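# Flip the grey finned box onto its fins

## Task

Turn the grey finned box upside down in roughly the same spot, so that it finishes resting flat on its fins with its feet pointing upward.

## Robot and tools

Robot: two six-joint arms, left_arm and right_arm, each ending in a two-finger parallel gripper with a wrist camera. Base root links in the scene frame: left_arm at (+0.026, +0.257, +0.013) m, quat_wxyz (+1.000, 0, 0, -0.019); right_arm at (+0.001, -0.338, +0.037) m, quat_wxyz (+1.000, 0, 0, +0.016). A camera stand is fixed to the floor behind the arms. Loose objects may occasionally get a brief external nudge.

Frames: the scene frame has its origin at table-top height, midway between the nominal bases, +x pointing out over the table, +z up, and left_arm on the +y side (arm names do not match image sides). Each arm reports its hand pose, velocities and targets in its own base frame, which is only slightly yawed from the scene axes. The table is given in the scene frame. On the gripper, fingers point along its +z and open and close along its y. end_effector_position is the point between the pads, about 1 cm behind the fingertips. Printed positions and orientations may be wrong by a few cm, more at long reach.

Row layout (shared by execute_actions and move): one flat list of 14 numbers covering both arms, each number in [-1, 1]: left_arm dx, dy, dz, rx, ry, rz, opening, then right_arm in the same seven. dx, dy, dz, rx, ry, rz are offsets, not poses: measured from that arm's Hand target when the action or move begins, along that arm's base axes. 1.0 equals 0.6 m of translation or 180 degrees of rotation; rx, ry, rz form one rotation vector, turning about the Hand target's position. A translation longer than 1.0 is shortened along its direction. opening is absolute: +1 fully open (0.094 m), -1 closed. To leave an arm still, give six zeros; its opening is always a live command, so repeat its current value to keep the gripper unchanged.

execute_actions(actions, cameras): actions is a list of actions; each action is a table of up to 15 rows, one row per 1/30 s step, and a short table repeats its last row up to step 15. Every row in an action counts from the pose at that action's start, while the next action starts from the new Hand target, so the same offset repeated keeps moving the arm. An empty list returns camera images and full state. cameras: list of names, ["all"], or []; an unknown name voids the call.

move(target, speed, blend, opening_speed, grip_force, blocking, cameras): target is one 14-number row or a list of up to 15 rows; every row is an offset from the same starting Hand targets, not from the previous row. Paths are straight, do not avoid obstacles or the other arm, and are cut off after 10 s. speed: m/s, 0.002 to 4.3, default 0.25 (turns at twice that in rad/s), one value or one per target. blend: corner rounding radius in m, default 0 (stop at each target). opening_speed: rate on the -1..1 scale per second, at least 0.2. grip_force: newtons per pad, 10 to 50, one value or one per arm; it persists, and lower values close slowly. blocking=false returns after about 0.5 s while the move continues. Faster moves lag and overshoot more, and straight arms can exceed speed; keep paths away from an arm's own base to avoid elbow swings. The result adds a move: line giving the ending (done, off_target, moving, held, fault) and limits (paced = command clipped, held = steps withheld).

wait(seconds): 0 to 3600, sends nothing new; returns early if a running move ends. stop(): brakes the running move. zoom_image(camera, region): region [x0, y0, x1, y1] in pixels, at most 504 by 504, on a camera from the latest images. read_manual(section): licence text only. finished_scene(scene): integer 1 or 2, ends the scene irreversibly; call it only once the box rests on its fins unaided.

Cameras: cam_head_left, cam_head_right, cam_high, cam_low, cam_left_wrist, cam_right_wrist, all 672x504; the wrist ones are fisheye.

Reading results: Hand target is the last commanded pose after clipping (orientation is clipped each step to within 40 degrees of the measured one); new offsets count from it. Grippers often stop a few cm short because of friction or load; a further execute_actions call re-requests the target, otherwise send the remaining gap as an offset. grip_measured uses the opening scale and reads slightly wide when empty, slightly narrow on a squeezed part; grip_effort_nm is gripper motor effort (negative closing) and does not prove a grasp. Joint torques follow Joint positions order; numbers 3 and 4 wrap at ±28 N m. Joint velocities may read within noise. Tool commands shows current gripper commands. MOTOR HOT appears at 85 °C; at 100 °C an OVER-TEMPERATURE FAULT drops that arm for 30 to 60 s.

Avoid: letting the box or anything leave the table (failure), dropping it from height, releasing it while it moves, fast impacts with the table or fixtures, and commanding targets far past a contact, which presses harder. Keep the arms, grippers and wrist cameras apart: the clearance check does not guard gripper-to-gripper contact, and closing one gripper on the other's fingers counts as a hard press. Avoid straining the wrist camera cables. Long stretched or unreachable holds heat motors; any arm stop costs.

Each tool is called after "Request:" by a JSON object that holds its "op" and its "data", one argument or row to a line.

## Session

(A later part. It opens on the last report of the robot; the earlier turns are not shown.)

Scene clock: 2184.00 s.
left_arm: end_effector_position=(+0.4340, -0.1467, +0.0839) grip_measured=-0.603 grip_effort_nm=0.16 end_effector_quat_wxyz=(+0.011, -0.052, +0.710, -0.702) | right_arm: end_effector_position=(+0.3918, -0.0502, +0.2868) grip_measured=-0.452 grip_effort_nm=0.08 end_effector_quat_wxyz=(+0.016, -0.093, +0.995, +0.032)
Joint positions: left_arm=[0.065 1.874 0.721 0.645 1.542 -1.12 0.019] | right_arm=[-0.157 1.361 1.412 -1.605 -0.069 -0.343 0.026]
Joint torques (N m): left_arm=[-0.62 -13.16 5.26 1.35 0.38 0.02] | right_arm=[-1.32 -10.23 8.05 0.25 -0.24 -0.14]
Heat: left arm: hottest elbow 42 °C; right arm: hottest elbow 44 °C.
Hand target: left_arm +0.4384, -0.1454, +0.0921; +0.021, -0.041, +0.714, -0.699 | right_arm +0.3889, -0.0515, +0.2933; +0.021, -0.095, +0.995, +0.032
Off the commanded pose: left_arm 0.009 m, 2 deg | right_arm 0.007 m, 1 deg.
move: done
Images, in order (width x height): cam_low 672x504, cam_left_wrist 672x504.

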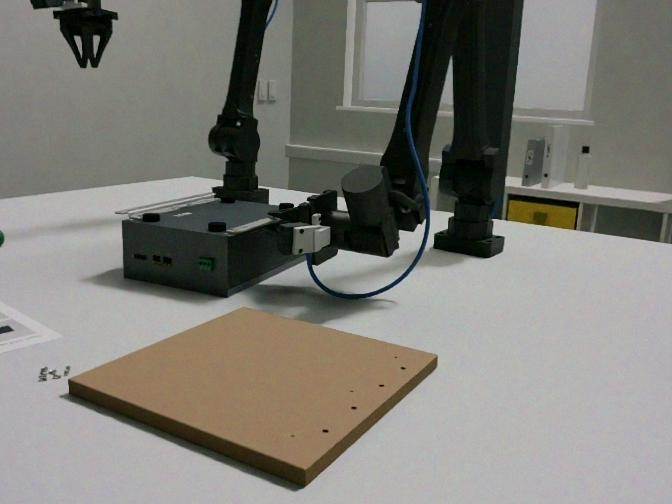

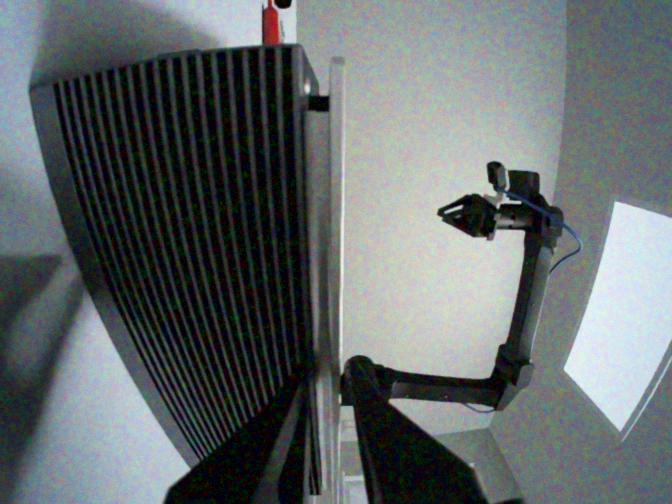

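Request:
{"op": "move", "data": {
  "target": [
    [-0.015,0.17,0,0,0,0,-0.6,0,0,0,0,0,0,-0.45],
    [-0.05,0.22,0.2,0,0,0,-0.6,0,0,0,0,0,0,-0.45]
  ],
  "speed": [0.05,0.15],
  "cameras": ["all"]
}}

Request:
{"op": "zoom_image", "data": {
  "camera": "cam_low",
  "region": [100, 150, 440, 320]
}}

Request:
{"op": "zoom_image", "data": {
  "camera": "cam_head_left",
  "region": [200, 180, 480, 390]
}}

Scene clock: 2201.17 s.
left_arm: end_effector_position=(+0.4086, -0.0178, +0.2081) grip_measured=-0.603 grip_effort_nm=0.16 end_effector_quat_wxyz=(+0.134, -0.158, +0.692, -0.691) | right_arm: end_effector_position=(+0.3918, -0.0502, +0.2868) grip_measured=-0.452 grip_effort_nm=0.08 end_effector_quat_wxyz=(+0.016, -0.093, +0.995, +0.032)
Joint positions: left_arm=[0.397 1.428 0.618 0.41 1.551 -1.203 0.019] | right_arm=[-0.157 1.361 1.412 -1.605 -0.069 -0.343 0.026]
Joint torques (N m): left_arm=[0.03 -8.64 7.2 1.31 0.47 -0.05] | right_arm=[-1.03 -10.52 8.16 0.25 -0.26 -0.12]
Heat: left arm: hottest elbow 40 °C; right arm: hottest elbow 44 °C.
Hand target: left_arm +0.4084, -0.0134, +0.2122; +0.021, -0.041, +0.714, -0.699 | right_arm +0.3889, -0.0515, +0.2933; +0.021, -0.095, +0.995, +0.032
Off the commanded pose: left_arm 0.006 m, 19 deg | right_arm 0.007 m, 1 deg.
joint sent to its limit (left arm) — joint 5 (wrist yaw), upper limit. The joint targets are off in orientation, not in position.
move: off_target (left_arm)

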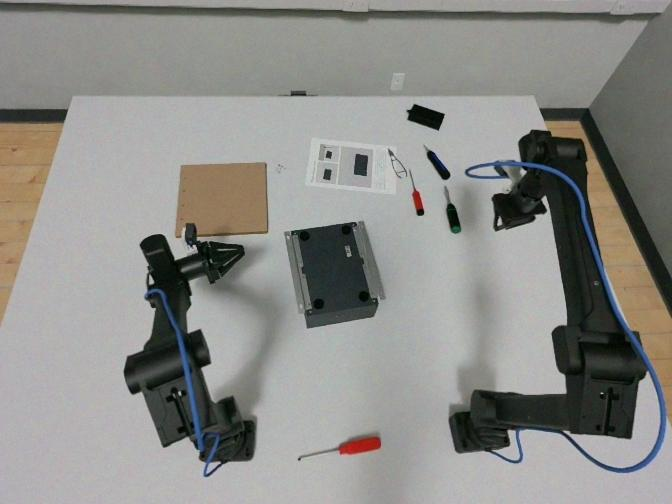

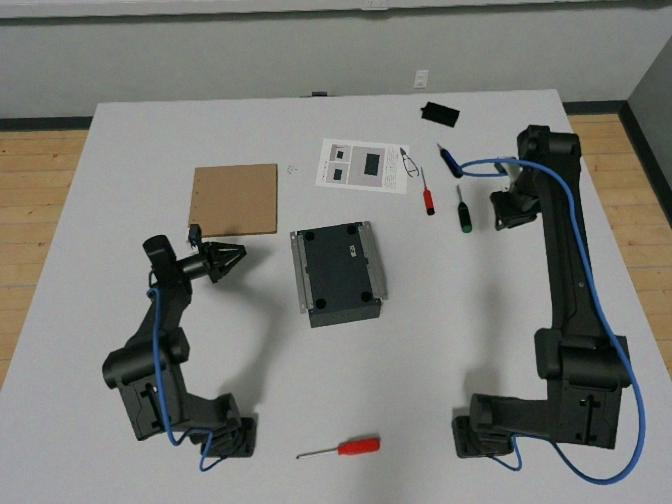

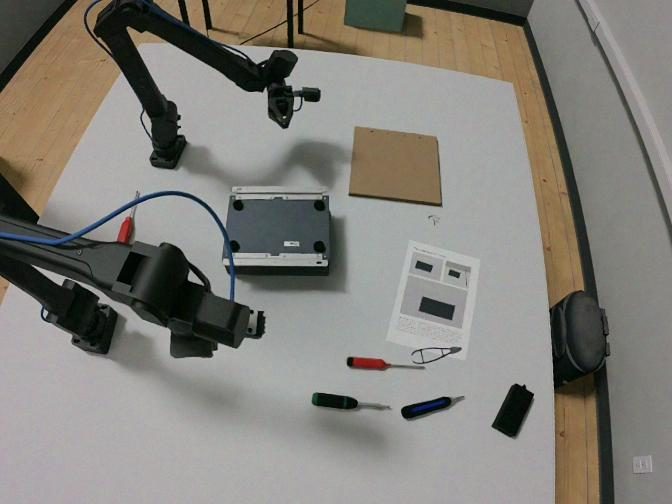

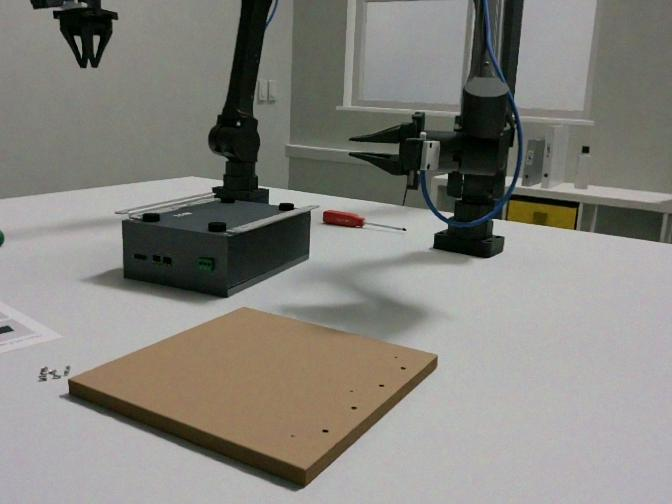

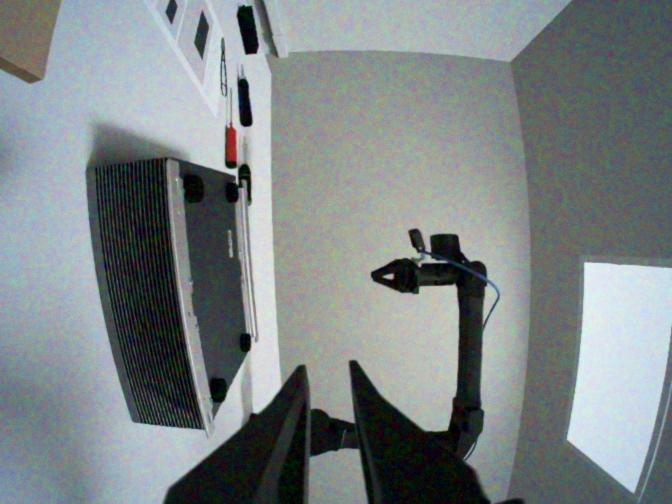

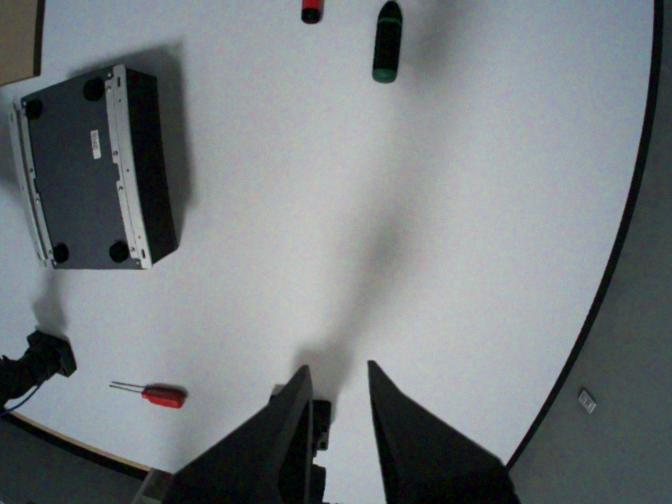

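Scaled by 1.482.

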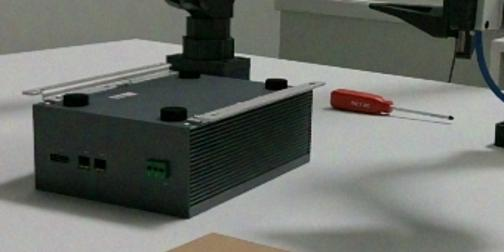

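Scaled by 1.800.

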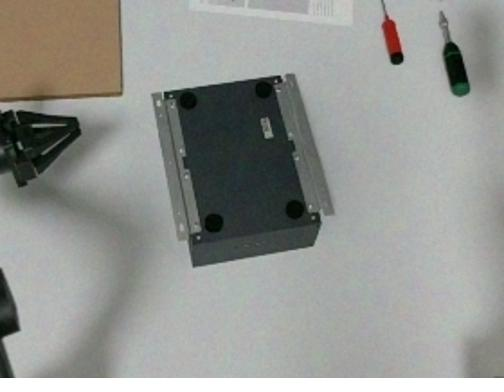

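Request:
{"op": "finished_scene", "data": {
  "scene": 1
}}

The scene is finished: the task was done.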